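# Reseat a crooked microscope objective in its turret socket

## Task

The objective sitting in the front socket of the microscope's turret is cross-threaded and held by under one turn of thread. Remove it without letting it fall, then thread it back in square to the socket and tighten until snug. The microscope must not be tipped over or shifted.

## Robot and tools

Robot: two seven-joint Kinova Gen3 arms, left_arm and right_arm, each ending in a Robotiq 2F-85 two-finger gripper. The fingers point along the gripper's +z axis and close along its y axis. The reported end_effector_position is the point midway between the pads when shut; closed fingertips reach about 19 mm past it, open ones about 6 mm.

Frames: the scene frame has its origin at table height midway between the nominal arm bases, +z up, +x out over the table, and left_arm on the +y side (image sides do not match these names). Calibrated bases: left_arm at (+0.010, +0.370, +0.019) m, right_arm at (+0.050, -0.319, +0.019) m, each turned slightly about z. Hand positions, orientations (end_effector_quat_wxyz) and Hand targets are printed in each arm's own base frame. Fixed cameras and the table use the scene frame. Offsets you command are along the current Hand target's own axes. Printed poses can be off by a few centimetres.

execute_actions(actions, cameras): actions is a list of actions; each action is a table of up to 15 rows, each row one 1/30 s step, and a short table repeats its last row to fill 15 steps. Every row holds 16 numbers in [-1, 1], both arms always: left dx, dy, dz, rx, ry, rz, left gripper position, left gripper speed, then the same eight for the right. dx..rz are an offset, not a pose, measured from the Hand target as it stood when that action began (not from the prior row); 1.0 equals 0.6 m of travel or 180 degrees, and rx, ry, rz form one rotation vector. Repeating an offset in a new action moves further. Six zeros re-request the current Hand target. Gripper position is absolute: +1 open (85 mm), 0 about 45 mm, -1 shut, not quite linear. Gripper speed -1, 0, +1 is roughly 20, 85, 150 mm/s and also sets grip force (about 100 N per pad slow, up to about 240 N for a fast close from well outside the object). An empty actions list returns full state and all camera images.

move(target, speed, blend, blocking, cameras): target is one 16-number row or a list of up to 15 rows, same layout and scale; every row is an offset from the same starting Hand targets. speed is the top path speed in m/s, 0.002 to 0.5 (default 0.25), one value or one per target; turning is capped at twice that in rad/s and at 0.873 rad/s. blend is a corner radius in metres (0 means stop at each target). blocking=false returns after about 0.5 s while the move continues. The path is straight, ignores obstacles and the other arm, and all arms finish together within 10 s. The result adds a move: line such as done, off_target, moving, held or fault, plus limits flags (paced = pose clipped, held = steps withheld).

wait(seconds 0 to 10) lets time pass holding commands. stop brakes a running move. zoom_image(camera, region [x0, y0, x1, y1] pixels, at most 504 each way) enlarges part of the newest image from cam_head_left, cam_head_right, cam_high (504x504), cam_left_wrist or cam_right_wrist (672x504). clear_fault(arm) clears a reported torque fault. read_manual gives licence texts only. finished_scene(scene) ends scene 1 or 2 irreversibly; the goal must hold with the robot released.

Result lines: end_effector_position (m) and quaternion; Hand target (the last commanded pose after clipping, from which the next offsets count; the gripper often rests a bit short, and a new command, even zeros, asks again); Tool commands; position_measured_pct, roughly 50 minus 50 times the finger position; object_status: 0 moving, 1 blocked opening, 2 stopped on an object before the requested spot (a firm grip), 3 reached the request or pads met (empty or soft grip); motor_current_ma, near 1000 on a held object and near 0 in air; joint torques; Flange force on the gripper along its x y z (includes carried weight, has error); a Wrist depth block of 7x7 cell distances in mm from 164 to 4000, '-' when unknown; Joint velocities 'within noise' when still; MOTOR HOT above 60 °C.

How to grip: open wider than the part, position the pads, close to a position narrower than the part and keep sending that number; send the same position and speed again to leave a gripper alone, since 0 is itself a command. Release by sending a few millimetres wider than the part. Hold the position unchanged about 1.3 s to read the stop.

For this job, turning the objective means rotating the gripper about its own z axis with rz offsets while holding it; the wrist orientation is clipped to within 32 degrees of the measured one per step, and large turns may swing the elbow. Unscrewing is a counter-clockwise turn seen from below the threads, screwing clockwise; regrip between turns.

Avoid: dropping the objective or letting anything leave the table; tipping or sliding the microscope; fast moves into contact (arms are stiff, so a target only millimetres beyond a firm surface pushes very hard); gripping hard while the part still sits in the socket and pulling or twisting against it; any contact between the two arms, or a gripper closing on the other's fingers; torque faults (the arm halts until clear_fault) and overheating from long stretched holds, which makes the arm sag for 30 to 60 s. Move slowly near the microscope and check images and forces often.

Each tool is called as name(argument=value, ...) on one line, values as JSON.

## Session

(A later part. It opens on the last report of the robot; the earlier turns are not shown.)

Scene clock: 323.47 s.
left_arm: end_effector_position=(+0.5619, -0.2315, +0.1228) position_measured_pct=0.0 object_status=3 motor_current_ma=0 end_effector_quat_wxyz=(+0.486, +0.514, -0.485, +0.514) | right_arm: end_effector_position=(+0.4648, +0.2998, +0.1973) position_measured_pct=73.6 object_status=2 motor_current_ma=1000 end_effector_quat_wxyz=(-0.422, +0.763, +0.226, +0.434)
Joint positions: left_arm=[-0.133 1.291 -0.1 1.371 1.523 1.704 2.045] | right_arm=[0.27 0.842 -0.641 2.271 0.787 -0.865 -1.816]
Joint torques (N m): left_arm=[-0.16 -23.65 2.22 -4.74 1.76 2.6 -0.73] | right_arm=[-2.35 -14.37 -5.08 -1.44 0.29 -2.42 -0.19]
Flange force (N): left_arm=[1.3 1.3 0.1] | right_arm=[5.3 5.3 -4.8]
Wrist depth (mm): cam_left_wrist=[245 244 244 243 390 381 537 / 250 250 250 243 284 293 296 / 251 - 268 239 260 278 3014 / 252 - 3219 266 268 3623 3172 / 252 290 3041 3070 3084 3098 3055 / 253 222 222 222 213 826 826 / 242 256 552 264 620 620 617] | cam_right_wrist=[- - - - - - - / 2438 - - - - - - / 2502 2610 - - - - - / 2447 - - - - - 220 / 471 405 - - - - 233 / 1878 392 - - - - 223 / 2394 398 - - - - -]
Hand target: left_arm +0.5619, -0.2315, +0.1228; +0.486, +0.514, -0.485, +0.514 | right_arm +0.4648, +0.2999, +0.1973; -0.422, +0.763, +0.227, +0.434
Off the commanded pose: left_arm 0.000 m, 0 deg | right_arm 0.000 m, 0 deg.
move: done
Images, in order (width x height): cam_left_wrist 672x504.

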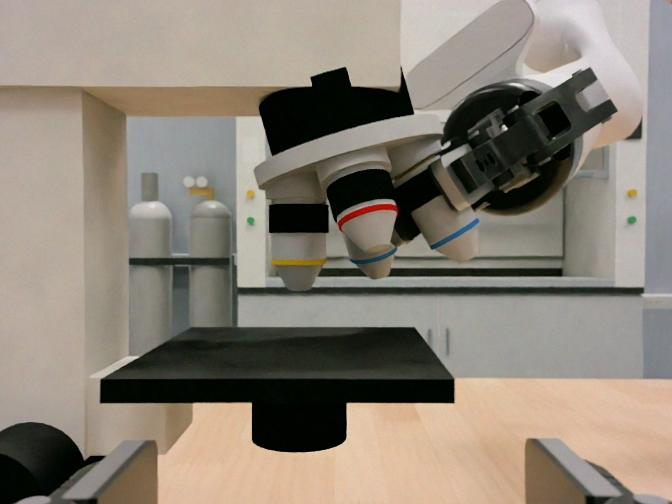

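move(target=[[0,0,0,0,0,0,1,1,0,-0.0002,-0.0007,0,0,0,-0.49,-1],[0,0,0,0,0,0,1,1,0,-0.0002,-0.0007,0,0,0,-0.42,-1],[0,0,0,0,0,0,1,1,-0.0011,-0.0026,0.0005,-0.55,0.0004,0.0021,-0.42,-1],[0,0,0,0,0,0,1,1,-0.0011,-0.0026,0.0005,-0.55,0.0004,0.0021,-0.49,-1]], speed=0.3)

move(target=[[0,0,0,0,0,0,1,1,0.0006,-0.00015,0.0008,0.1833,0,-0.0007,-0.49,-1],[0,0,0,0,0,0,1,1,0.00117,-0.00045,0.00165,0.3667,0,-0.0014,-0.49,-1],[0,0,0,0,0,0,1,1,0.00152,0.0,0.0021,0.4583,0,-0.0018,-0.49,-1],[0,0,0,0,0,0,1,1,0.00156,0.0004,0.0024,0.55,-0.0004,-0.0021,-0.49,-1]], speed=0.2, cameras=["cam_left_wrist"])

zoom_image(camera="cam_left_wrist", region=[390, 145, 445, 195])

Scene clock: 330.10 s.
left_arm: end_effector_position=(+0.5619, -0.2315, +0.1228) position_measured_pct=0.0 object_status=3 motor_current_ma=0 end_effector_quat_wxyz=(+0.486, +0.514, -0.485, +0.514) | right_arm: end_effector_position=(+0.4635, +0.3010, +0.1974) position_measured_pct=73.6 object_status=0 motor_current_ma=1000 end_effector_quat_wxyz=(+0.305, +0.817, -0.185, +0.453)
Joint positions: left_arm=[-0.133 1.291 -0.1 1.371 1.523 1.704 2.045] | right_arm=[-1.006 0.951 -0.229 1.353 -1.992 -1.671 -0.489]
Joint torques (N m): left_arm=[-0.19 -23.65 2.22 -4.76 1.77 2.62 -0.7] | right_arm=[1.49 -21.38 2.19 -3.19 1.86 -1.5 -0.22]
Flange force (N): left_arm=[1.3 1.5 0.1] | right_arm=[3.5 -8.1 -7.4]
Wrist depth (mm): cam_left_wrist=[245 245 244 243 - 3028 180 / 251 250 250 243 243 176 182 / 251 - 268 239 221 183 - / 252 - 3113 266 266 3603 3157 / 253 290 2987 3055 3014 3028 3070 / 253 222 222 222 213 830 832 / 242 256 551 264 621 620 619] | cam_right_wrist=[206 180 - - - - - / 206 174 - - - - 3366 / 229 - - - - - 3383 / 232 - - - - - 3157 / 245 - - - - - 3266 / 252 - - - - 667 724 / 219 - - - - 575 617]
Hand target: left_arm +0.5619, -0.2315, +0.1228; +0.486, +0.514, -0.485, +0.514 | right_arm +0.4635, +0.3010, +0.1974; +0.305, +0.817, -0.185, +0.453
Off the commanded pose: left_arm 0.000 m, 0 deg | right_arm 0.000 m, 0 deg.
move: done

Scene clock: 336.13 s.
left_arm: end_effector_position=(+0.5619, -0.2315, +0.1228) position_measured_pct=0.0 object_status=3 motor_current_ma=0 end_effector_quat_wxyz=(+0.486, +0.514, -0.485, +0.514) | right_arm: end_effector_position=(+0.4648, +0.2998, +0.1977) position_measured_pct=73.6 object_status=2 motor_current_ma=1000 end_effector_quat_wxyz=(-0.422, +0.763, +0.226, +0.434)
Joint positions: left_arm=[-0.133 1.291 -0.1 1.371 1.523 1.704 2.045] | right_arm=[0.234 0.824 -0.589 2.272 0.804 -0.897 -1.852]
Joint torques (N m): left_arm=[-0.13 -23.61 2.26 -4.76 1.77 2.59 -0.73] | right_arm=[-2.3 -14.77 -5.04 -0.1 0.62 -2.48 -0.16]
Flange force (N): left_arm=[1.4 1.4 0.0] | right_arm=[6.1 7.5 -0.9]
Wrist depth (mm): cam_left_wrist=[245 244 244 243 391 383 534 / 251 250 250 244 363 293 295 / 252 - 267 239 260 278 3055 / 252 - 3128 266 269 3623 3188 / 252 290 3041 3041 3055 3070 3084 / 253 222 222 222 213 827 831 / 242 256 550 263 621 620 617] | cam_right_wrist=[- - - - - - - / 2456 - - - - - - / 2493 2621 - - - - - / 2465 - - - - - 220 / 471 405 - - - - 233 / 499 392 - - - - 223 / 2335 398 - - - - -]
Hand target: left_arm +0.5619, -0.2315, +0.1228; +0.486, +0.514, -0.485, +0.514 | right_arm +0.4648, +0.2998, +0.1977; -0.422, +0.763, +0.226, +0.434
Off the commanded pose: left_arm 0.000 m, 0 deg | right_arm 0.000 m, 0 deg.
move: done
Images, in order (width x height): cam_left_wrist 672x504.

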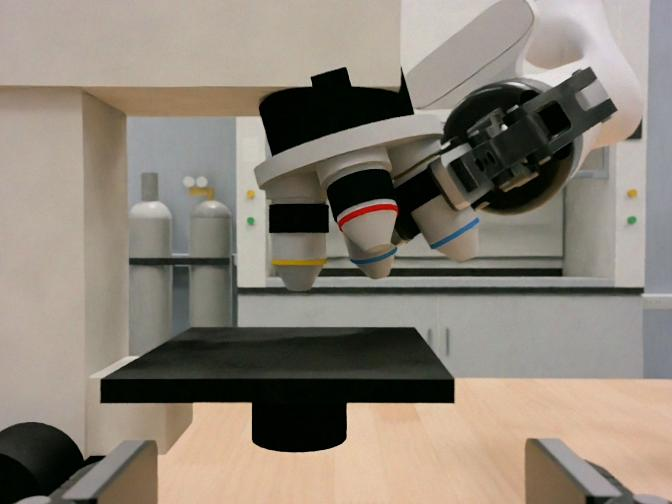

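Scaled by 9.164.

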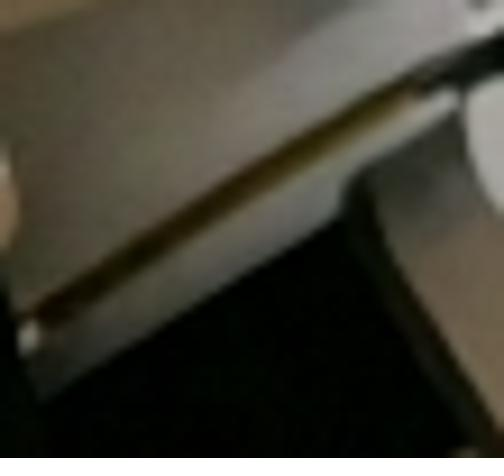

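move(target=[[0,0,0,0,0,0,1,1,0.0003,0,-0.0004,0,0,0,-0.49,-1],[0,0,0,0,0,0,1,1,0.0003,0,-0.0004,0,0,0,-0.42,-1],[0,0,0,0,0,0,1,1,-0.0009,-0.0024,0.0006,-0.55,0.0004,0.0021,-0.42,-1],[0,0,0,0,0,0,1,1,-0.0009,-0.0024,0.0006,-0.55,0.0004,0.0021,-0.49,-1]], speed=0.3)

move(target=[[0,0,0,0,0,0,1,1,0.0006,-0.00015,0.0008,0.1833,0,-0.0007,-0.49,-1],[0,0,0,0,0,0,1,1,0.00117,-0.00045,0.00165,0.3667,0,-0.0014,-0.49,-1],[0,0,0,0,0,0,1,1,0.00155,0.0,0.0020,0.4583,0,-0.0018,-0.49,-1],[0,0,0,0,0,0,1,1,0.0017,0.0004,0.0022,0.55,-0.0004,-0.0021,-0.49,-1]], speed=0.2, cameras=["cam_left_wrist"])

zoom_image(camera="cam_left_wrist", region=[390, 145, 445, 195])

Scene clock: 342.30 s.
left_arm: end_effector_position=(+0.5619, -0.2315, +0.1228) position_measured_pct=0.0 object_status=3 motor_current_ma=0 end_effector_quat_wxyz=(+0.486, +0.514, -0.485, +0.514) | right_arm: end_effector_position=(+0.4636, +0.3009, +0.1978) position_measured_pct=73.6 object_status=0 motor_current_ma=1000 end_effector_quat_wxyz=(+0.305, +0.817, -0.185, +0.453)
Joint positions: left_arm=[-0.133 1.291 -0.1 1.371 1.523 1.704 2.045] | right_arm=[-1.027 0.947 -0.188 1.354 -2.015 -1.649 -0.479]
Joint torques (N m): left_arm=[-0.1 -23.66 2.26 -4.73 1.75 2.6 -0.73] | right_arm=[1.54 -21.5 2.52 -2.8 1.64 -1.93 -0.2]
Flange force (N): left_arm=[1.3 1.2 0.0] | right_arm=[3.6 -9.9 -7.0]
Wrist depth (mm): cam_left_wrist=[245 244 244 243 - 3084 179 / 251 250 251 243 242 176 183 / 251 - 268 239 222 185 - / 252 - 3172 266 266 3663 3157 / 253 290 3055 3041 3055 3070 3070 / 253 222 222 221 213 832 828 / 243 256 552 264 619 621 621] | cam_right_wrist=[206 181 - - - - - / 206 174 - - - - 3453 / 229 - - - - - 3490 / 231 - - - - - 3157 / 245 - - - - - 3188 / 251 - - - - 672 721 / 220 - - - - 577 619]
Hand target: left_arm +0.5619, -0.2315, +0.1228; +0.486, +0.514, -0.485, +0.514 | right_arm +0.4637, +0.3009, +0.1978; +0.305, +0.817, -0.185, +0.453
Off the commanded pose: left_arm 0.000 m, 0 deg | right_arm 0.000 m, 0 deg.
move: done

Scene clock: 348.33 s.
left_arm: end_effector_position=(+0.5619, -0.2315, +0.1228) position_measured_pct=0.0 object_status=3 motor_current_ma=0 end_effector_quat_wxyz=(+0.486, +0.514, -0.485, +0.514) | right_arm: end_effector_position=(+0.4648, +0.2998, +0.1982) position_measured_pct=73.6 object_status=2 motor_current_ma=1000 end_effector_quat_wxyz=(-0.422, +0.763, +0.226, +0.434)
Joint positions: left_arm=[-0.133 1.291 -0.1 1.371 1.523 1.704 2.045] | right_arm=[0.198 0.808 -0.538 2.273 0.818 -0.927 -1.886]
Joint torques (N m): left_arm=[-0.15 -23.65 2.25 -4.76 1.76 2.58 -0.74] | right_arm=[-2.42 -15.37 -5.31 0.23 0.75 -2.84 -0.18]
Flange force (N): left_arm=[1.4 1.4 0.0] | right_arm=[5.6 9.2 0.7]
Wrist depth (mm): cam_left_wrist=[245 244 244 243 390 383 535 / 250 250 250 244 280 290 295 / 251 - 268 239 260 280 2973 / 252 - 3188 266 269 3603 3172 / 253 291 3070 3028 3070 3041 3070 / 253 222 222 221 213 827 831 / 243 256 551 263 619 622 619] | cam_right_wrist=[- - - - - - - / 2493 - - - - - - / 2456 2590 - - - - - / 2465 - - - - - 220 / 471 404 - - - - 233 / 499 393 - - - - 223 / 2385 397 - - - - -]
Hand target: left_arm +0.5619, -0.2315, +0.1228; +0.486, +0.514, -0.485, +0.514 | right_arm +0.4649, +0.2998, +0.1982; -0.422, +0.763, +0.227, +0.434
Off the commanded pose: left_arm 0.000 m, 0 deg | right_arm 0.000 m, 0 deg.
move: done
Images, in order (width x height): cam_left_wrist 672x504.

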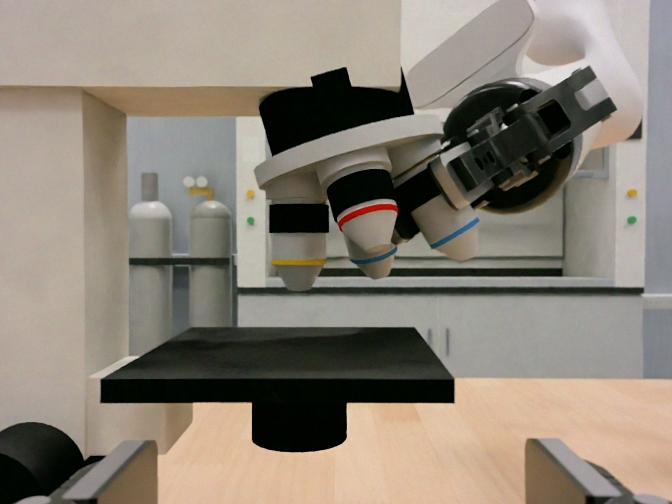

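Scaled by 9.164.

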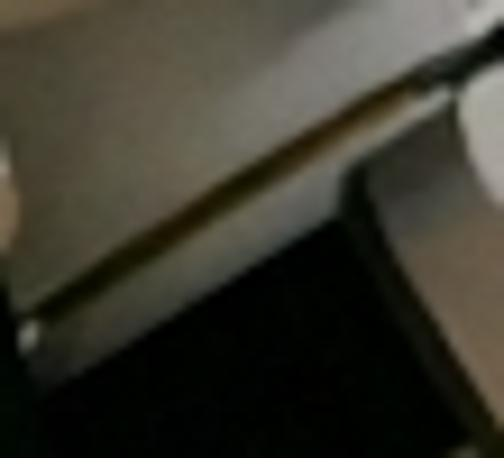

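move(target=[[0,0,0,0,0,0,1,1,0.0002,0.0001,-0.0003,0,0,0,-0.49,-1],[0,0,0,0,0,0,1,1,0.0002,0.0001,-0.0003,0,0,0,-0.42,-1],[0,0,0,0,0,0,1,1,-0.0012,-0.0023,0.0008,-0.55,0.0004,0.0021,-0.42,-1],[0,0,0,0,0,0,1,1,-0.0012,-0.0023,0.0008,-0.55,0.0004,0.0021,-0.49,-1]], speed=0.3)

move(target=[[0,0,0,0,0,0,1,1,0.0006,-0.00015,0.0008,0.1833,0,-0.0007,-0.49,-1],[0,0,0,0,0,0,1,1,0.00117,-0.00045,0.0016,0.3667,0,-0.0014,-0.49,-1],[0,0,0,0,0,0,1,1,0.00155,0.0,0.0019,0.4583,0,-0.0018,-0.49,-1],[0,0,0,0,0,0,1,1,0.0017,0.0005,0.0020,0.55,-0.0004,-0.0021,-0.49,-1]], speed=0.2, cameras=["cam_left_wrist"])

zoom_image(camera="cam_left_wrist", region=[390, 145, 445, 195])

Scene clock: 354.47 s.
left_arm: end_effector_position=(+0.5619, -0.2315, +0.1228) position_measured_pct=0.0 object_status=3 motor_current_ma=0 end_effector_quat_wxyz=(+0.486, +0.514, -0.485, +0.514) | right_arm: end_effector_position=(+0.4637, +0.3010, +0.1981) position_measured_pct=73.6 object_status=0 motor_current_ma=1000 end_effector_quat_wxyz=(+0.305, +0.817, -0.185, +0.453)
Joint positions: left_arm=[-0.133 1.291 -0.1 1.371 1.523 1.704 2.045] | right_arm=[-1.049 0.944 -0.147 1.355 -2.038 -1.627 -0.469]
Joint torques (N m): left_arm=[-0.17 -23.64 2.23 -4.75 1.76 2.59 -0.73] | right_arm=[2.06 -21.35 3.12 -2.85 1.73 -1.9 -0.24]
Flange force (N): left_arm=[1.4 1.4 0.1] | right_arm=[3.3 -9.5 -7.9]
Wrist depth (mm): cam_left_wrist=[245 245 244 243 - 3070 179 / 251 250 250 243 243 176 182 / 251 - 268 239 222 183 - / 252 - 3172 266 266 3643 3172 / 253 291 3070 3000 3098 3041 3055 / 253 222 222 222 213 832 828 / 242 256 552 264 621 621 619] | cam_right_wrist=[206 181 - - - - - / 206 174 - - - - 3400 / 230 - - - - - 3418 / 231 - - - - - 3172 / 245 - - - - - 3203 / 252 - - - - 674 724 / 220 - - - - 575 620]
Hand target: left_arm +0.5619, -0.2315, +0.1228; +0.486, +0.514, -0.485, +0.514 | right_arm +0.4637, +0.3010, +0.1981; +0.305, +0.817, -0.185, +0.453
Off the commanded pose: left_arm 0.000 m, 0 deg | right_arm 0.000 m, 0 deg.
move: done

Scene clock: 360.53 s.
left_arm: end_effector_position=(+0.5619, -0.2315, +0.1228) position_measured_pct=0.0 object_status=3 motor_current_ma=0 end_effector_quat_wxyz=(+0.486, +0.514, -0.485, +0.514) | right_arm: end_effector_position=(+0.4648, +0.2999, +0.1985) position_measured_pct=73.6 object_status=2 motor_current_ma=1000 end_effector_quat_wxyz=(-0.422, +0.763, +0.226, +0.434)
Joint positions: left_arm=[-0.133 1.291 -0.1 1.371 1.523 1.704 2.045] | right_arm=[0.162 0.794 -0.487 2.275 0.83 -0.956 -1.916]
Joint torques (N m): left_arm=[-0.12 -23.61 2.23 -4.77 1.78 2.61 -0.71] | right_arm=[-3.55 -15.33 -5.94 -0.18 1.3 -2.89 -0.38]
Flange force (N): left_arm=[1.4 1.5 0.0] | right_arm=[3.8 8.4 -1.4]
Wrist depth (mm): cam_left_wrist=[245 244 244 243 391 384 527 / 251 250 250 243 279 290 304 / 251 - 268 239 260 282 3014 / 252 - 3172 266 269 3584 3113 / 252 290 3028 3098 3098 3055 3014 / 253 222 221 222 213 830 830 / 242 256 551 264 623 617 621] | cam_right_wrist=[- - - - - - - / 2474 - - - - - - / 2456 2600 - - - - - / 2483 - - - - - 220 / 470 405 - - - - 233 / 498 392 - - - - 224 / 2385 397 - - - - -]
Hand target: left_arm +0.5619, -0.2315, +0.1228; +0.486, +0.514, -0.485, +0.514 | right_arm +0.4648, +0.2999, +0.1985; -0.422, +0.763, +0.226, +0.434
Off the commanded pose: left_arm 0.000 m, 0 deg | right_arm 0.000 m, 0 deg.
move: done
Images, in order (width x height): cam_left_wrist 672x504.

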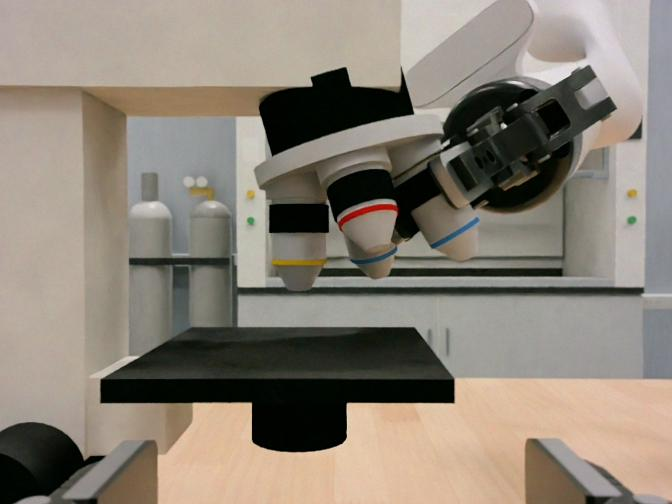

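Scaled by 9.164.

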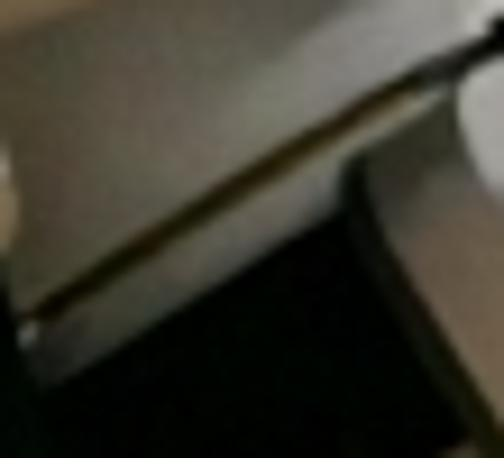

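move(target=[[0,0,0,0,0,0,1,1,0.0001,0,-0.0004,0,0,0,-0.49,-1],[0,0,0,0,0,0,1,1,0.0001,0,-0.0004,0,0,0,-0.42,-1],[0,0,0,0,0,0,1,1,-0.0011,-0.0021,0.0008,-0.55,0.0004,0.0021,-0.42,-1],[0,0,0,0,0,0,1,1,-0.0011,-0.0021,0.0008,-0.55,0.0004,0.0021,-0.49,-1]], speed=0.3)

move(target=[[0,0,0,0,0,0,1,1,0.0006,-0.00015,0.0008,0.1833,0,-0.0007,-0.49,-1],[0,0,0,0,0,0,1,1,0.00117,-0.00045,0.0015,0.3667,0,-0.0014,-0.49,-1],[0,0,0,0,0,0,1,1,0.00155,0.0,0.0017,0.4583,0,-0.0018,-0.49,-1],[0,0,0,0,0,0,1,1,0.0017,0.0005,0.0018,0.55,-0.0004,-0.0021,-0.49,-1]], speed=0.2, cameras=["cam_left_wrist"])

zoom_image(camera="cam_left_wrist", region=[390, 145, 445, 195])

Scene clock: 366.63 s.
left_arm: end_effector_position=(+0.5619, -0.2315, +0.1228) position_measured_pct=0.0 object_status=3 motor_current_ma=0 end_effector_quat_wxyz=(+0.486, +0.514, -0.485, +0.514) | right_arm: end_effector_position=(+0.4638, +0.3010, +0.1984) position_measured_pct=73.6 object_status=0 motor_current_ma=1000 end_effector_quat_wxyz=(+0.305, +0.817, -0.185, +0.453)
Joint positions: left_arm=[-0.133 1.291 -0.1 1.371 1.523 1.704 2.045] | right_arm=[-1.071 0.941 -0.105 1.355 -2.061 -1.605 -0.458]
Joint torques (N m): left_arm=[-0.14 -23.62 2.22 -4.76 1.77 2.59 -0.72] | right_arm=[2.21 -21.44 3.61 -2.75 1.77 -2.02 -0.22]
Flange force (N): left_arm=[1.4 1.5 0.0] | right_arm=[3.0 -10.0 -8.0]
Wrist depth (mm): cam_left_wrist=[245 245 244 243 - 2987 179 / 251 250 250 244 243 176 182 / 251 - 268 239 222 183 - / 252 - 3142 266 266 3565 3142 / 252 290 3041 3084 3028 3028 3070 / 253 222 221 221 213 824 831 / 242 256 550 264 620 621 624] | cam_right_wrist=[206 181 - - - - - / 207 174 - - - - 3400 / 230 - - - - - 3490 / 231 - - - - - 3128 / 244 - - - - - 3250 / 252 - - - - 675 721 / 221 - - - - 577 620]
Hand target: left_arm +0.5619, -0.2315, +0.1228; +0.486, +0.514, -0.485, +0.514 | right_arm +0.4638, +0.3010, +0.1984; +0.305, +0.817, -0.185, +0.453
Off the commanded pose: left_arm 0.000 m, 0 deg | right_arm 0.000 m, 0 deg.
move: done

Scene clock: 372.70 s.
left_arm: end_effector_position=(+0.5619, -0.2315, +0.1228) position_measured_pct=0.0 object_status=3 motor_current_ma=0 end_effector_quat_wxyz=(+0.486, +0.514, -0.485, +0.514) | right_arm: end_effector_position=(+0.4648, +0.3000, +0.1989) position_measured_pct=73.6 object_status=2 motor_current_ma=1000 end_effector_quat_wxyz=(-0.422, +0.763, +0.226, +0.434)
Joint positions: left_arm=[-0.133 1.291 -0.1 1.371 1.523 1.704 2.045] | right_arm=[0.127 0.782 -0.439 2.276 0.84 -0.984 -1.944]
Joint torques (N m): left_arm=[-0.18 -23.61 2.2 -4.79 1.75 2.6 -0.71] | right_arm=[-4.81 -15.27 -6.45 -0.47 1.58 -3.04 -0.1]
Flange force (N): left_arm=[1.5 1.6 0.1] | right_arm=[5.1 9.5 -4.3]
Wrist depth (mm): cam_left_wrist=[245 244 244 243 391 382 526 / 251 250 250 243 280 290 298 / 252 - 267 239 260 282 3055 / 252 - 3172 266 269 3643 3219 / 252 290 3055 3070 3041 3041 3028 / 253 222 222 221 213 832 828 / 243 256 552 264 621 621 620] | cam_right_wrist=[- - - - - 186 - / 2483 - - - - - - / 2456 2610 - - - - - / 2493 - - - - - 220 / 470 405 - - - - 232 / 492 392 - - - - 224 / 2351 397 - - - - -]
Hand target: left_arm +0.5619, -0.2315, +0.1228; +0.486, +0.514, -0.485, +0.514 | right_arm +0.4649, +0.3001, +0.1989; -0.422, +0.763, +0.226, +0.434
Off the commanded pose: left_arm 0.000 m, 0 deg | right_arm 0.000 m, 0 deg.
move: done
Images, in order (width x height): cam_left_wrist 672x504.

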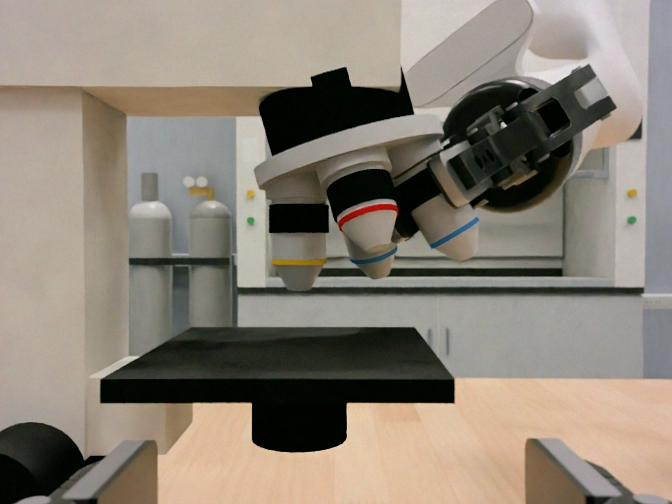

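Scaled by 9.164.

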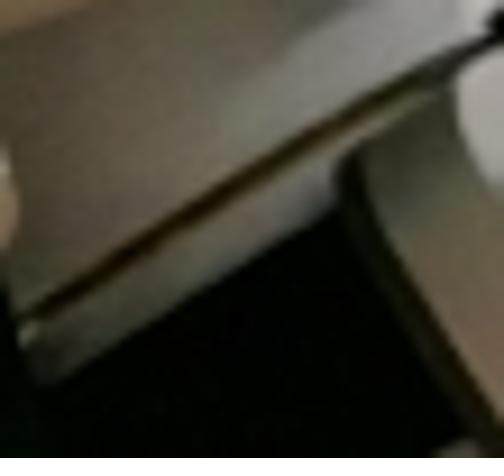

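move(target=[[0,0,0,0,0,0,1,1,0.0001,0.0001,-0.0006,0,0,0,-0.49,-1],[0,0,0,0,0,0,1,1,0.0001,0.0001,-0.0006,0,0,0,-0.42,-1],[0,0,0,0,0,0,1,1,-0.0013,-0.0018,0.0006,-0.55,0.0004,0.0021,-0.42,-1],[0,0,0,0,0,0,1,1,-0.0013,-0.0018,0.0006,-0.55,0.0004,0.0021,-0.49,-1]], speed=0.3)

move(target=[[0,0,0,0,0,0,1,1,0.0006,-0.00015,0.0008,0.1833,0,-0.0007,-0.49,-1],[0,0,0,0,0,0,1,1,0.00117,-0.00035,0.0015,0.3667,0,-0.0014,-0.49,-1]], speed=0.2, cameras=["cam_left_wrist"])

zoom_image(camera="cam_left_wrist", region=[390, 145, 445, 195])

Scene clock: 378.83 s.
left_arm: end_effector_position=(+0.5619, -0.2315, +0.1228) position_measured_pct=0.0 object_status=3 motor_current_ma=0 end_effector_quat_wxyz=(+0.486, +0.514, -0.485, +0.514) | right_arm: end_effector_position=(+0.4639, +0.3010, +0.1987) position_measured_pct=73.6 object_status=0 motor_current_ma=1000 end_effector_quat_wxyz=(+0.305, +0.817, -0.185, +0.453)
Joint positions: left_arm=[-0.133 1.291 -0.1 1.371 1.523 1.704 2.045] | right_arm=[-1.093 0.939 -0.064 1.357 -2.084 -1.584 -0.448]
Joint torques (N m): left_arm=[-0.12 -23.62 2.21 -4.74 1.77 2.6 -0.72] | right_arm=[2.74 -21.86 4.43 -2.38 1.71 -2.65 -0.22]
Flange force (N): left_arm=[1.4 1.4 0.0] | right_arm=[2.2 -12.0 -8.1]
Wrist depth (mm): cam_left_wrist=[245 244 244 244 - 2987 179 / 250 250 250 243 243 176 182 / 251 - 268 239 222 183 - / 252 - 3234 266 266 3584 3188 / 252 291 3084 2960 3041 3041 3028 / 253 222 222 222 213 831 833 / 242 256 551 264 621 620 621] | cam_right_wrist=[207 181 - - - - - / 207 175 - - - - 3400 / 230 - - - - - 3471 / 231 - - - - - 3084 / 244 - - - - - 3299 / 252 - - - - 672 725 / 221 - - - - 577 620]
Hand target: left_arm +0.5619, -0.2315, +0.1228; +0.486, +0.514, -0.485, +0.514 | right_arm +0.4639, +0.3009, +0.1987; +0.305, +0.817, -0.185, +0.453
Off the commanded pose: left_arm 0.000 m, 0 deg | right_arm 0.000 m, 0 deg.
move: done

Scene clock: 382.83 s.
left_arm: end_effector_position=(+0.5619, -0.2315, +0.1228) position_measured_pct=0.0 object_status=3 motor_current_ma=0 end_effector_quat_wxyz=(+0.486, +0.514, -0.485, +0.514) | right_arm: end_effector_position=(+0.4649, +0.3005, +0.1988) position_measured_pct=73.6 object_status=2 motor_current_ma=1000 end_effector_quat_wxyz=(-0.188, +0.852, +0.093, +0.480)
Joint positions: left_arm=[-0.133 1.291 -0.1 1.371 1.523 1.704 2.045] | right_arm=[-0.56 0.525 -0.251 2.388 -0.411 -0.899 -1.597]
Joint torques (N m): left_arm=[-0.17 -23.64 2.2 -4.72 1.77 2.58 -0.74] | right_arm=[-1.24 -10.52 -0.7 -4.78 0.92 -1.41 -0.35]
Flange force (N): left_arm=[1.3 1.2 0.0] | right_arm=[7.2 0.4 -9.8]
Wrist depth (mm): cam_left_wrist=[245 244 244 243 - 356 287 / 251 250 250 244 - 252 246 / 251 - 267 238 253 258 3014 / 252 - 3157 266 269 3684 3172 / 252 291 3041 3028 3070 3028 3014 / 253 222 222 222 213 831 830 / 243 256 551 264 620 619 620] | cam_right_wrist=[- - - - - 224 1356 / 3041 - - - - - 1426 / 3041 - - - - - 1514 / 3000 - - - - - 1598 / 2858 - - - - - 1727 / 621 331 - - - - 279 / 301 319 - - - - 226]
Hand target: left_arm +0.5619, -0.2315, +0.1228; +0.486, +0.514, -0.485, +0.514 | right_arm +0.4649, +0.3005, +0.1988; -0.188, +0.852, +0.093, +0.480
Off the commanded pose: left_arm 0.000 m, 0 deg | right_arm 0.000 m, 0 deg.
move: done
Images, in order (width x height): cam_left_wrist 672x504.

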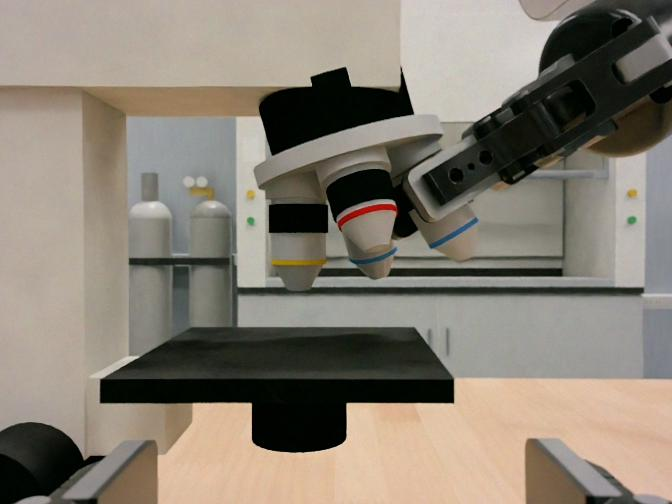

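Scaled by 9.164.

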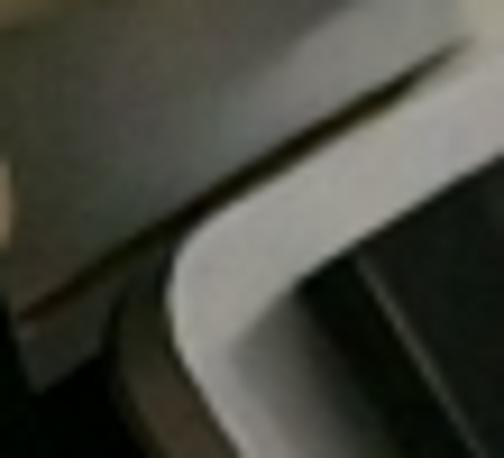

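move(target=[0,0,0,0,0,0,1,1,0.0002,0.0001,-0.0006,0,0,0,-0.49,-1], speed=0.1, cameras=["cam_left_wrist", "cam_right_wrist"])

zoom_image(camera="cam_left_wrist", region=[390, 145, 445, 195])

zoom_image(camera="cam_right_wrist", region=[290, 434, 420, 494])

Scene clock: 384.20 s.
left_arm: end_effector_position=(+0.5619, -0.2315, +0.1228) position_measured_pct=0.0 object_status=3 motor_current_ma=0 end_effector_quat_wxyz=(+0.486, +0.514, -0.485, +0.514) | right_arm: end_effector_position=(+0.4647, +0.3003, +0.1991) position_measured_pct=73.6 object_status=2 motor_current_ma=1000 end_effector_quat_wxyz=(-0.188, +0.852, +0.093, +0.480)
Joint positions: left_arm=[-0.133 1.291 -0.1 1.371 1.523 1.704 2.045] | right_arm=[-0.559 0.524 -0.251 2.388 -0.411 -0.898 -1.597]
Joint torques (N m): left_arm=[-0.17 -23.65 2.22 -4.73 1.78 2.59 -0.71] | right_arm=[-0.91 -12.99 -0.56 -3.18 0.73 -2.03 -0.29]
Flange force (N): left_arm=[1.3 1.4 0.0] | right_arm=[6.0 -0.7 -0.2]
Wrist depth (mm): cam_left_wrist=[245 244 244 244 - 355 287 / 250 250 250 243 252 250 245 / 251 - 267 239 253 258 2987 / 252 - 3128 266 269 3684 3142 / 253 290 3055 3070 3014 3098 3041 / 253 222 222 222 213 831 831 / 242 256 550 263 623 621 621] | cam_right_wrist=[- - - - - 224 1350 / 3098 - - - - - 1432 / 3055 - - - - - 1510 / 2934 - - - - - 1598 / 2809 - - - - - 1691 / 623 330 - - - - 282 / 300 319 - - - - 226]
Hand target: left_arm +0.5619, -0.2315, +0.1228; +0.486, +0.514, -0.485, +0.514 | right_arm +0.4647, +0.3003, +0.1991; -0.188, +0.852, +0.093, +0.480
Off the commanded pose: left_arm 0.000 m, 0 deg | right_arm 0.000 m, 0 deg.
move: done
Images, in order (width x height): cam_left_wrist 672x504, cam_right_wrist 672x504.

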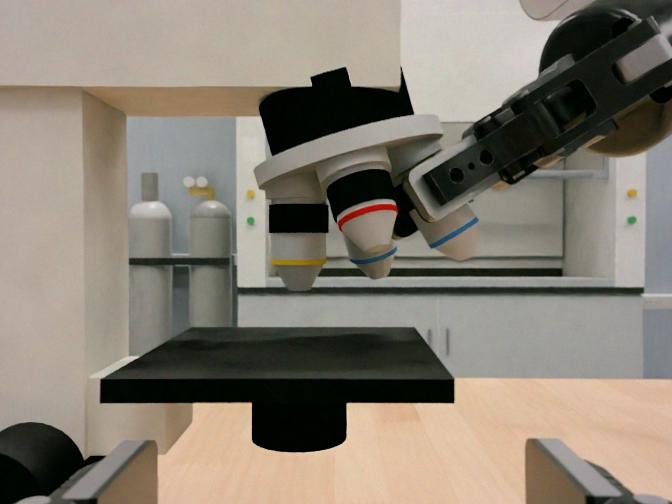

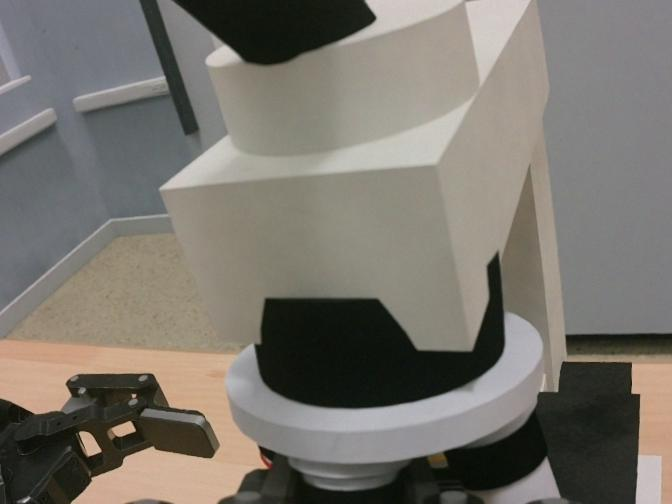

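Scaled by 9.164.

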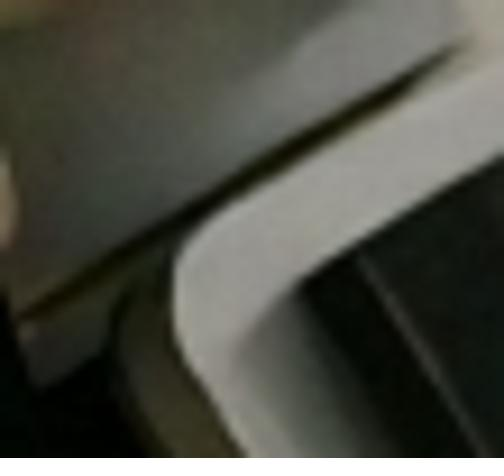

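Scaled by 3.877.

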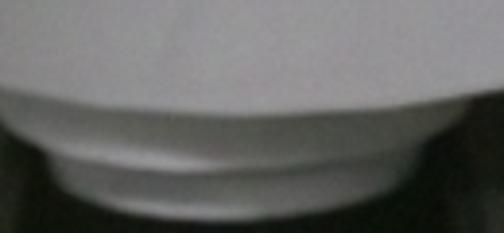

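move(target=[0,0,0,0,0,0,1,1,0,0,-0.0002,0,0,0,-0.42,-1], speed=0.1)

move(target=[0,0,0,0,0,0,1,1,0,0,0,0,0,0,-0.49,-1], speed=0.1)

Scene clock: 385.53 s.
left_arm: end_effector_position=(+0.5619, -0.2315, +0.1228) position_measured_pct=0.0 object_status=3 motor_current_ma=0 end_effector_quat_wxyz=(+0.486, +0.514, -0.485, +0.514) | right_arm: end_effector_position=(+0.4646, +0.3002, +0.1992) position_measured_pct=71.0 object_status=3 motor_current_ma=0 end_effector_quat_wxyz=(-0.188, +0.852, +0.093, +0.480)
Joint positions: left_arm=[-0.133 1.291 -0.1 1.371 1.523 1.704 2.045] | right_arm=[-0.56 0.524 -0.251 2.388 -0.412 -0.898 -1.597]
Joint torques (N m): left_arm=[-0.18 -23.62 2.24 -4.75 1.75 2.59 -0.75] | right_arm=[-0.34 -15.41 -0.03 -2.21 0.48 -2.72 -0.2]
Flange force (N): left_arm=[1.4 1.3 0.1] | right_arm=[3.6 -1.6 7.5]
Wrist depth (mm): cam_left_wrist=[245 245 244 243 - 356 288 / 250 250 250 244 252 248 245 / 251 - 268 239 252 258 3014 / 252 - 3203 266 269 3746 3203 / 252 290 3055 2973 3028 3028 3000 / 252 222 222 222 213 830 830 / 242 256 550 264 621 623 620] | cam_right_wrist=[- - - - - 223 1359 / 3055 - - - - - 1420 / 3098 - - - - - 1497 / 3000 - - - - - 1602 / 2883 - - - - - 1718 / 613 331 - - - - 280 / 301 316 - - - - 225]
Hand target: left_arm +0.5619, -0.2315, +0.1228; +0.486, +0.514, -0.485, +0.514 | right_arm +0.4646, +0.3002, +0.1992; -0.188, +0.852, +0.093, +0.480
Off the commanded pose: left_arm 0.000 m, 0 deg | right_arm 0.000 m, 0 deg.
move: done

Scene clock: 386.43 s.
left_arm: end_effector_position=(+0.5619, -0.2315, +0.1228) position_measured_pct=0.0 object_status=3 motor_current_ma=0 end_effector_quat_wxyz=(+0.486, +0.514, -0.485, +0.514) | right_arm: end_effector_position=(+0.4646, +0.3002, +0.1991) position_measured_pct=73.6 object_status=0 motor_current_ma=1000 end_effector_quat_wxyz=(-0.188, +0.852, +0.093, +0.480)
Joint positions: left_arm=[-0.133 1.291 -0.1 1.371 1.523 1.704 2.045] | right_arm=[-0.56 0.524 -0.251 2.389 -0.412 -0.898 -1.597]
Joint torques (N m): left_arm=[-0.18 -23.62 2.23 -4.72 1.75 2.61 -0.72] | right_arm=[-0.93 -14.46 -0.56 -3.66 0.79 -2.61 -0.22]
Flange force (N): left_arm=[1.4 1.3 0.1] | right_arm=[3.8 0.1 2.0]
Wrist depth (mm): cam_left_wrist=[245 244 244 243 - 355 287 / 251 250 251 243 252 250 246 / 251 - 267 238 253 258 3028 / 252 - 3203 266 269 3623 3157 / 252 290 3041 3041 3028 3041 3000 / 253 222 222 222 213 830 832 / 242 256 552 264 621 621 622] | cam_right_wrist=[- - - - - 224 1359 / 3070 - - - - - 1417 / 3113 - - - - - 1497 / 2921 - - - - - 1590 / 2846 - - - - - 1700 / 614 330 - - - - 281 / 301 317 - - - - 226]
Hand target: left_arm +0.5619, -0.2315, +0.1228; +0.486, +0.514, -0.485, +0.514 | right_arm +0.4646, +0.3002, +0.1991; -0.188, +0.852, +0.093, +0.480
Off the commanded pose: left_arm 0.000 m, 0 deg | right_arm 0.000 m, 0 deg.
move: done

move(target=[[0,0,0,0,0,0,1,1,0,0,-0.0003,0,0,0,-0.49,-1],[0,0,0,0,0,0,1,1,0.0001,0.0003,-0.0001,0.0917,0,-0.0003,-0.49,-1]], speed=0.15)

move(target=[0,0,0,0,0,0,1,1,0.0001,0.0003,0.0001,0.0917,0,-0.0003,-0.49,-1], speed=0.15, cameras=["cam_left_wrist"])

zoom_image(camera="cam_left_wrist", region=[390, 145, 445, 195])

zoom_image(camera="cam_left_wrist", region=[370, 130, 510, 290])

Scene clock: 389.03 s.
left_arm: end_effector_position=(+0.5619, -0.2315, +0.1228) position_measured_pct=0.0 object_status=3 motor_current_ma=0 end_effector_quat_wxyz=(+0.486, +0.514, -0.485, +0.514) | right_arm: end_effector_position=(+0.4646, +0.3000, +0.1992) position_measured_pct=73.6 object_status=2 motor_current_ma=1000 end_effector_quat_wxyz=(-0.308, +0.816, +0.162, +0.462)
Joint positions: left_arm=[-0.133 1.291 -0.1 1.371 1.523 1.704 2.045] | right_arm=[-0.189 0.624 -0.34 2.406 0.25 -0.99 -1.795]
Joint torques (N m): left_arm=[-0.15 -23.64 2.24 -4.8 1.78 2.6 -0.73] | right_arm=[-2.59 -15.39 -3.58 -2.09 1.26 -3.03 -0.21]
Flange force (N): left_arm=[1.4 1.6 0.0] | right_arm=[4.2 6.6 3.2]
Wrist depth (mm): cam_left_wrist=[245 244 244 243 385 363 354 / 251 250 250 243 251 264 270 / 251 - 267 239 257 268 3084 / 252 - 3157 266 269 3663 3157 / 252 290 3055 3041 3055 3041 3041 / 253 222 221 222 213 830 829 / 242 256 553 264 621 622 620] | cam_right_wrist=[- - - - - 180 201 / 2580 - - - - - 198 / 2642 - - - - - 219 / 2621 - - - - - 230 / 2502 - - - - - 243 / 351 363 - - - - 231 / 341 329 - - - - -]
Hand target: left_arm +0.5619, -0.2315, +0.1228; +0.486, +0.514, -0.485, +0.514 | right_arm +0.4647, +0.3000, +0.1992; -0.308, +0.816, +0.162, +0.462
Off the commanded pose: left_arm 0.000 m, 0 deg | right_arm 0.000 m, 0 deg.
move: done

Scene clock: 390.47 s.
left_arm: end_effector_position=(+0.5619, -0.2315, +0.1228) position_measured_pct=0.0 object_status=3 motor_current_ma=0 end_effector_quat_wxyz=(+0.486, +0.514, -0.485, +0.514) | right_arm: end_effector_position=(+0.4648, +0.3000, +0.1991) position_measured_pct=73.6 object_status=2 motor_current_ma=1000 end_effector_quat_wxyz=(-0.422, +0.763, +0.227, +0.434)
Joint positions: left_arm=[-0.133 1.291 -0.1 1.371 1.523 1.704 2.045] | right_arm=[0.093 0.773 -0.391 2.278 0.849 -1.013 -1.968]
Joint torques (N m): left_arm=[-0.18 -23.63 2.22 -4.76 1.77 2.6 -0.73] | right_arm=[-4.54 -16.31 -6.58 -1.12 1.54 -3.7 -0.03]
Flange force (N): left_arm=[1.4 1.4 0.1] | right_arm=[3.2 9.9 -3.3]
Wrist depth (mm): cam_left_wrist=[245 244 244 243 390 382 523 / 250 250 250 243 280 291 298 / 251 - 268 239 260 282 3084 / 251 - 3172 266 269 3603 3157 / 252 290 3055 3028 2987 3014 3084 / 253 222 222 222 213 831 829 / 242 255 552 264 621 620 621] | cam_right_wrist=[- - - - - 187 - / 2456 - - - - - - / 2483 2590 - - - - - / 2465 - - - - - 220 / 471 405 - - - - 233 / 490 392 - - - - 224 / 2385 397 - - - - -]
Hand target: left_arm +0.5619, -0.2315, +0.1228; +0.486, +0.514, -0.485, +0.514 | right_arm +0.4648, +0.3000, +0.1992; -0.422, +0.763, +0.227, +0.434
Off the commanded pose: left_arm 0.000 m, 0 deg | right_arm 0.000 m, 0 deg.
move: done
Images, in order (width x height): cam_left_wrist 672x504.

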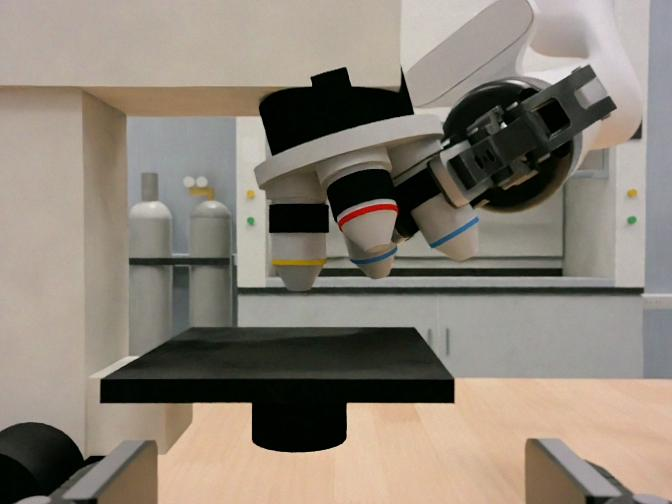

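Scaled by 9.164.

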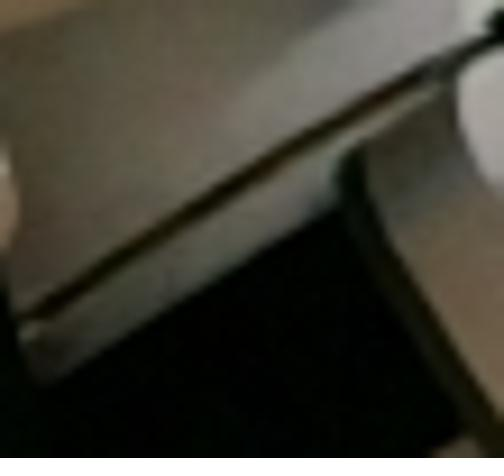

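Scaled by 3.150.

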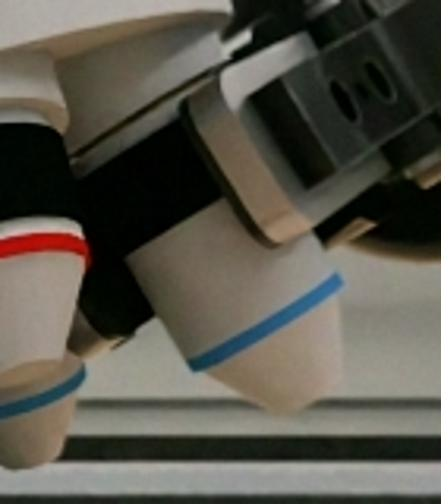

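move(target=[[0,0,0,0,0,0,1,1,0,0.0001,-0.0004,0,0,0,-0.49,-1],[0,0,0,0,0,0,1,1,0,0.0001,-0.0004,0,0,0,-0.42,-1],[0,0,0,0,0,0,1,1,-0.0012,-0.0015,0.0012,-0.55,0.0004,0.0021,-0.42,-1],[0,0,0,0,0,0,1,1,-0.0012,-0.0015,0.0012,-0.55,0.0004,0.0021,-0.49,-1]], speed=0.3)

move(target=[0,0,0,0,0,0,1,1,0.0007,0.0003,0.0007,0.1833,0,-0.0007,-0.49,-1], speed=0.2)

Scene clock: 396.57 s.
left_arm: end_effector_position=(+0.5619, -0.2315, +0.1228) position_measured_pct=0.0 object_status=3 motor_current_ma=0 end_effector_quat_wxyz=(+0.486, +0.514, -0.485, +0.514) | right_arm: end_effector_position=(+0.4641, +0.3011, +0.1987) position_measured_pct=73.6 object_status=0 motor_current_ma=1000 end_effector_quat_wxyz=(+0.304, +0.817, -0.185, +0.454)
Joint positions: left_arm=[-0.133 1.291 -0.1 1.371 1.523 1.704 2.045] | right_arm=[-1.114 0.939 -0.024 1.357 -2.106 -1.563 -0.438]
Joint torques (N m): left_arm=[-0.19 -23.63 2.26 -4.8 1.77 2.59 -0.74] | right_arm=[2.58 -21.81 4.73 -3.24 2.4 -1.94 -0.26]
Flange force (N): left_arm=[1.5 1.6 0.1] | right_arm=[1.3 -8.8 -8.5]
Wrist depth (mm): cam_left_wrist=[245 245 244 243 - 3028 179 / 250 250 250 243 243 175 182 / 251 - 267 239 222 185 - / 252 - 3188 266 266 3643 3157 / 252 290 3055 3041 3098 3084 3084 / 253 222 221 222 213 832 828 / 242 256 551 264 622 619 620] | cam_right_wrist=[206 181 - - - - - / 206 174 - - - - 3383 / 230 - - - - - 3435 / 231 - - - - - 3157 / 244 - - - - - 3282 / 252 - - - - 675 722 / 221 - - - - 575 621]
Hand target: left_arm +0.5619, -0.2315, +0.1228; +0.486, +0.514, -0.485, +0.514 | right_arm +0.4641, +0.3010, +0.1987; +0.305, +0.817, -0.185, +0.454
Off the commanded pose: left_arm 0.000 m, 0 deg | right_arm 0.000 m, 0 deg.
move: done

Scene clock: 398.53 s.
left_arm: end_effector_position=(+0.5619, -0.2315, +0.1228) position_measured_pct=0.0 object_status=3 motor_current_ma=0 end_effector_quat_wxyz=(+0.486, +0.514, -0.485, +0.514) | right_arm: end_effector_position=(+0.4645, +0.3006, +0.1990) position_measured_pct=73.6 object_status=2 motor_current_ma=1000 end_effector_quat_wxyz=(+0.061, +0.870, -0.048, +0.487)
Joint positions: left_arm=[-0.133 1.291 -0.1 1.371 1.523 1.704 2.045] | right_arm=[-1.057 0.609 -0.066 1.991 -1.629 -1.002 -0.859]
Joint torques (N m): left_arm=[-0.15 -23.59 2.23 -4.76 1.75 2.61 -0.72] | right_arm=[0.89 -17.19 2.81 -4.89 2.25 -1.91 -0.21]
Flange force (N): left_arm=[1.5 1.5 0.1] | right_arm=[0.8 -4.6 -4.4]
Wrist depth (mm): cam_left_wrist=[245 244 244 243 - 3041 201 / 250 251 250 243 246 225 207 / 251 - 267 239 252 239 3142 / 252 - 3203 266 266 3684 3142 / 252 290 3000 3098 3028 3014 3070 / 253 222 222 221 213 829 829 / 242 256 550 264 621 620 621] | cam_right_wrist=[1405 1417 - - - - 1617 / 1483 - - - - - 2684 / 1594 - - - - - 2809 / 1674 - - - - - 2590 / 1792 - - - - - 2072 / 471 - - - - - 496 / 428 431 - - - - 450]
Hand target: left_arm +0.5619, -0.2315, +0.1228; +0.486, +0.514, -0.485, +0.514 | right_arm +0.4645, +0.3006, +0.1990; +0.061, +0.870, -0.048, +0.487
Off the commanded pose: left_arm 0.000 m, 0 deg | right_arm 0.000 m, 0 deg.
move: done

move(target=[[0,0,0,0,0,0,1,1,-0.0001,0.0002,-0.0004,0.0917,0,0,-0.49,-1],[0,0,0,0,0,0,1,1,0.0006,0.0007,-0.0003,0.1833,0,-0.0003,-0.49,-1]], speed=0.2, cameras=["cam_left_wrist"])

zoom_image(camera="cam_left_wrist", region=[390, 145, 445, 195])

zoom_image(camera="cam_left_wrist", region=[370, 130, 510, 290])

Scene clock: 401.37 s.
left_arm: end_effector_position=(+0.5619, -0.2315, +0.1228) position_measured_pct=0.0 object_status=3 motor_current_ma=0 end_effector_quat_wxyz=(+0.486, +0.514, -0.485, +0.514) | right_arm: end_effector_position=(+0.4645, +0.3003, +0.1994) position_measured_pct=73.6 object_status=2 motor_current_ma=1000 end_effector_quat_wxyz=(-0.189, +0.851, +0.093, +0.481)
Joint positions: left_arm=[-0.133 1.291 -0.1 1.371 1.523 1.704 2.045] | right_arm=[-0.59 0.521 -0.212 2.39 -0.398 -0.895 -1.622]
Joint torques (N m): left_arm=[-0.15 -23.67 2.27 -4.73 1.74 2.58 -0.72] | right_arm=[-1.82 -15.25 -1.25 -1.18 0.82 -2.19 -0.27]
Flange force (N): left_arm=[1.3 1.3 0.0] | right_arm=[5.5 0.7 10.4]
Wrist depth (mm): cam_left_wrist=[245 244 244 243 - 355 288 / 251 250 250 244 251 250 245 / 251 - 268 239 252 258 3014 / 252 - 3098 266 269 3623 3172 / 252 290 3113 3028 3084 3070 3028 / 253 222 222 222 213 826 828 / 242 256 552 264 620 619 618] | cam_right_wrist=[- - - - - 225 1356 / 3055 - - - - - 1423 / 3098 - - - - - 1500 / 2973 - - - - - 1602 / 2798 - - - - - 1718 / 621 331 - - - - 282 / 301 316 - - - - 226]
Hand target: left_arm +0.5619, -0.2315, +0.1228; +0.486, +0.514, -0.485, +0.514 | right_arm +0.4645, +0.3002, +0.1994; -0.189, +0.851, +0.093, +0.481
Off the commanded pose: left_arm 0.000 m, 0 deg | right_arm 0.000 m, 0 deg.
move: done
Images, in order (width x height): cam_left_wrist 672x504.

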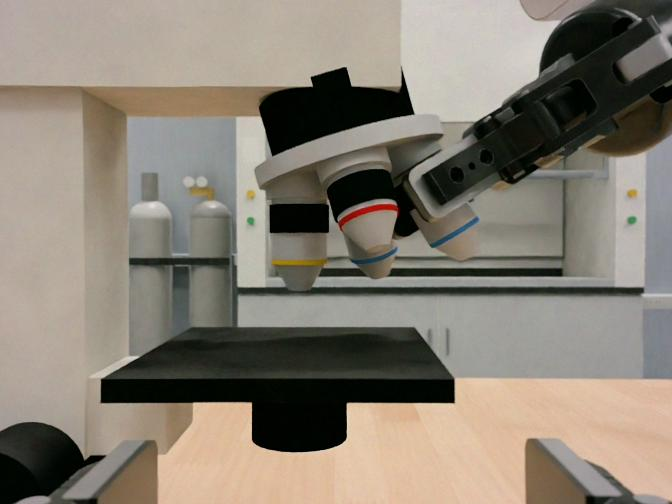

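Scaled by 9.164.

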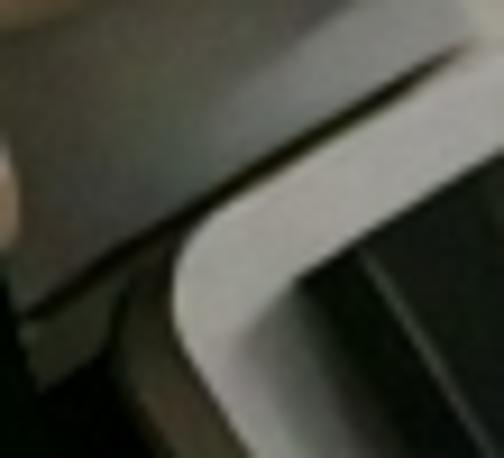

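Scaled by 3.150.

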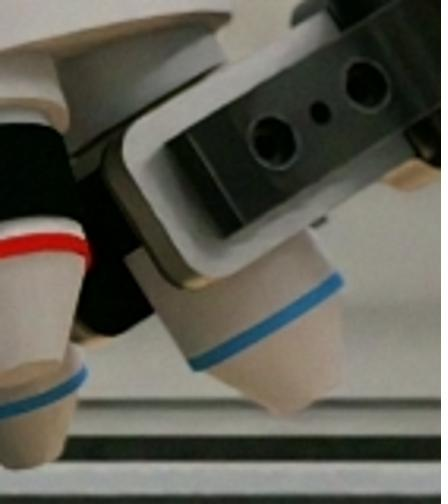

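move(target=[0,0,0,0,0,0,1,1,0.0002,0.0003,0.0001,0.0917,0,-0.0003,-0.49,-1], speed=0.15)

move(target=[0,0,0,0,0,0,1,1,0.0001,0.0002,0.0000,0.0458,0,-0.0001,-0.49,-1], speed=0.15)

Scene clock: 403.13 s.
left_arm: end_effector_position=(+0.5619, -0.2315, +0.1228) position_measured_pct=0.0 object_status=3 motor_current_ma=0 end_effector_quat_wxyz=(+0.486, +0.514, -0.485, +0.514) | right_arm: end_effector_position=(+0.4647, +0.3001, +0.1995) position_measured_pct=73.6 object_status=2 motor_current_ma=1000 end_effector_quat_wxyz=(-0.309, +0.815, +0.161, +0.463)
Joint positions: left_arm=[-0.133 1.291 -0.1 1.371 1.523 1.704 2.045] | right_arm=[-0.219 0.62 -0.3 2.408 0.263 -1.001 -1.822]
Joint torques (N m): left_arm=[-0.15 -23.62 2.26 -4.75 1.75 2.59 -0.72] | right_arm=[-2.75 -15.76 -3.79 -0.49 1.65 -3.01 -0.26]
Flange force (N): left_arm=[1.4 1.4 0.0] | right_arm=[5.2 7.0 8.1]
Wrist depth (mm): cam_left_wrist=[245 245 243 243 385 363 355 / 251 250 250 244 251 264 269 / 251 - 268 239 258 271 3014 / 252 - 3157 266 269 3684 3157 / 252 290 3000 2987 3055 3014 3028 / 253 222 221 221 213 829 832 / 242 256 552 264 617 621 619] | cam_right_wrist=[- - - - - 180 201 / 2600 - - - - - 199 / 2600 - - - - - 219 / 2570 - - - - - 230 / 2447 - - - - - 243 / 351 364 - - - - 232 / 341 331 - - - - -]
Hand target: left_arm +0.5619, -0.2315, +0.1228; +0.486, +0.514, -0.485, +0.514 | right_arm +0.4647, +0.3001, +0.1995; -0.309, +0.815, +0.161, +0.463
Off the commanded pose: left_arm 0.000 m, 0 deg | right_arm 0.000 m, 0 deg.
move: done

Scene clock: 404.10 s.
left_arm: end_effector_position=(+0.5619, -0.2315, +0.1228) position_measured_pct=0.0 object_status=3 motor_current_ma=0 end_effector_quat_wxyz=(+0.486, +0.514, -0.485, +0.514) | right_arm: end_effector_position=(+0.4648, +0.3000, +0.1995) position_measured_pct=73.6 object_status=2 motor_current_ma=1000 end_effector_quat_wxyz=(-0.367, +0.791, +0.194, +0.450)
Joint positions: left_arm=[-0.133 1.291 -0.1 1.371 1.523 1.704 2.045] | right_arm=[-0.063 0.69 -0.326 2.36 0.568 -1.026 -1.898]
Joint torques (N m): left_arm=[-0.12 -23.62 2.33 -4.8 1.76 2.58 -0.74] | right_arm=[-3.56 -16.22 -5.08 -0.01 1.71 -3.38 -0.2]
Flange force (N): left_arm=[1.5 1.6 -0.1] | right_arm=[4.9 10.9 4.8]
Wrist depth (mm): cam_left_wrist=[245 244 244 243 391 371 466 / 251 250 250 243 257 280 281 / 251 - 268 239 260 291 3028 / 252 - 3157 266 269 3643 3142 / 252 290 3128 3014 3028 3070 3041 / 253 222 222 221 213 831 830 / 242 256 552 264 622 617 619] | cam_right_wrist=[- - - - - 187 174 / 2493 - - - - - 172 / 2540 - - - - - 206 / 2483 - - - - - 222 / 2474 394 - - - - 237 / 373 375 - - - - 228 / 474 354 - - - - -]
Hand target: left_arm +0.5619, -0.2315, +0.1228; +0.486, +0.514, -0.485, +0.514 | right_arm +0.4648, +0.3000, +0.1995; -0.367, +0.791, +0.194, +0.450
Off the commanded pose: left_arm 0.000 m, 0 deg | right_arm 0.000 m, 0 deg.
move: done

move(target=[0,0,0,0,0,0,1,1,0.0001,0.0004,-0.0001,0.0458,0,-0.0001,-0.49,-1], speed=0.15, cameras=["cam_left_wrist"])

zoom_image(camera="cam_left_wrist", region=[390, 145, 445, 195])

zoom_image(camera="cam_left_wrist", region=[370, 130, 510, 290])

Scene clock: 405.33 s.
left_arm: end_effector_position=(+0.5619, -0.2315, +0.1228) position_measured_pct=0.0 object_status=3 motor_current_ma=0 end_effector_quat_wxyz=(+0.486, +0.514, -0.485, +0.514) | right_arm: end_effector_position=(+0.4649, +0.2998, +0.1994) position_measured_pct=73.6 object_status=2 motor_current_ma=1000 end_effector_quat_wxyz=(-0.422, +0.763, +0.226, +0.435)
Joint positions: left_arm=[-0.133 1.291 -0.1 1.371 1.523 1.704 2.045] | right_arm=[0.059 0.766 -0.345 2.28 0.854 -1.041 -1.99]
Joint torques (N m): left_arm=[-0.18 -23.6 2.24 -4.73 1.76 2.61 -0.73] | right_arm=[-3.56 -16.8 -5.75 0.13 1.45 -3.72 -0.08]
Flange force (N): left_arm=[1.4 1.3 0.1] | right_arm=[3.9 11.4 1.7]
Wrist depth (mm): cam_left_wrist=[245 244 244 243 390 381 517 / 250 250 250 243 280 288 298 / 252 - 268 238 260 283 3028 / 252 - 3098 266 269 3663 3142 / 252 290 3041 3055 3084 3055 2987 / 253 222 222 222 213 829 832 / 242 256 552 264 620 620 621] | cam_right_wrist=[- - - - - 188 - / 2447 - - - - - - / 2483 2631 - - - - - / 2483 - - - - - 219 / 471 404 - - - - 233 / 490 392 - - - - 226 / 2402 397 - - - - -]
Hand target: left_arm +0.5619, -0.2315, +0.1228; +0.486, +0.514, -0.485, +0.514 | right_arm +0.4649, +0.2998, +0.1995; -0.422, +0.763, +0.226, +0.435
Off the commanded pose: left_arm 0.000 m, 0 deg | right_arm 0.000 m, 0 deg.
move: done
Images, in order (width x height): cam_left_wrist 672x504.

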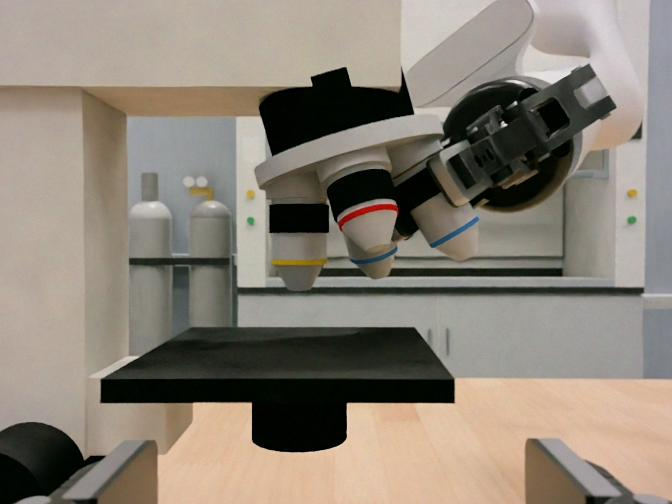

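Scaled by 9.164.

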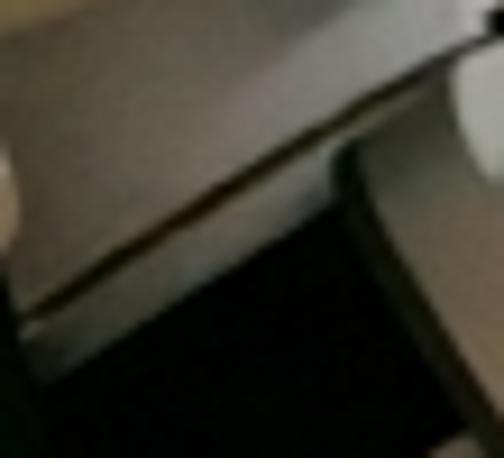

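Scaled by 3.150.

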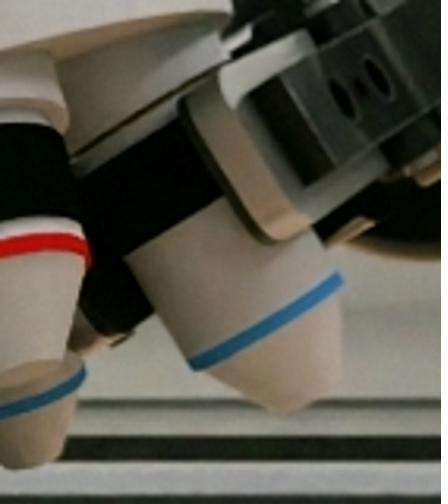

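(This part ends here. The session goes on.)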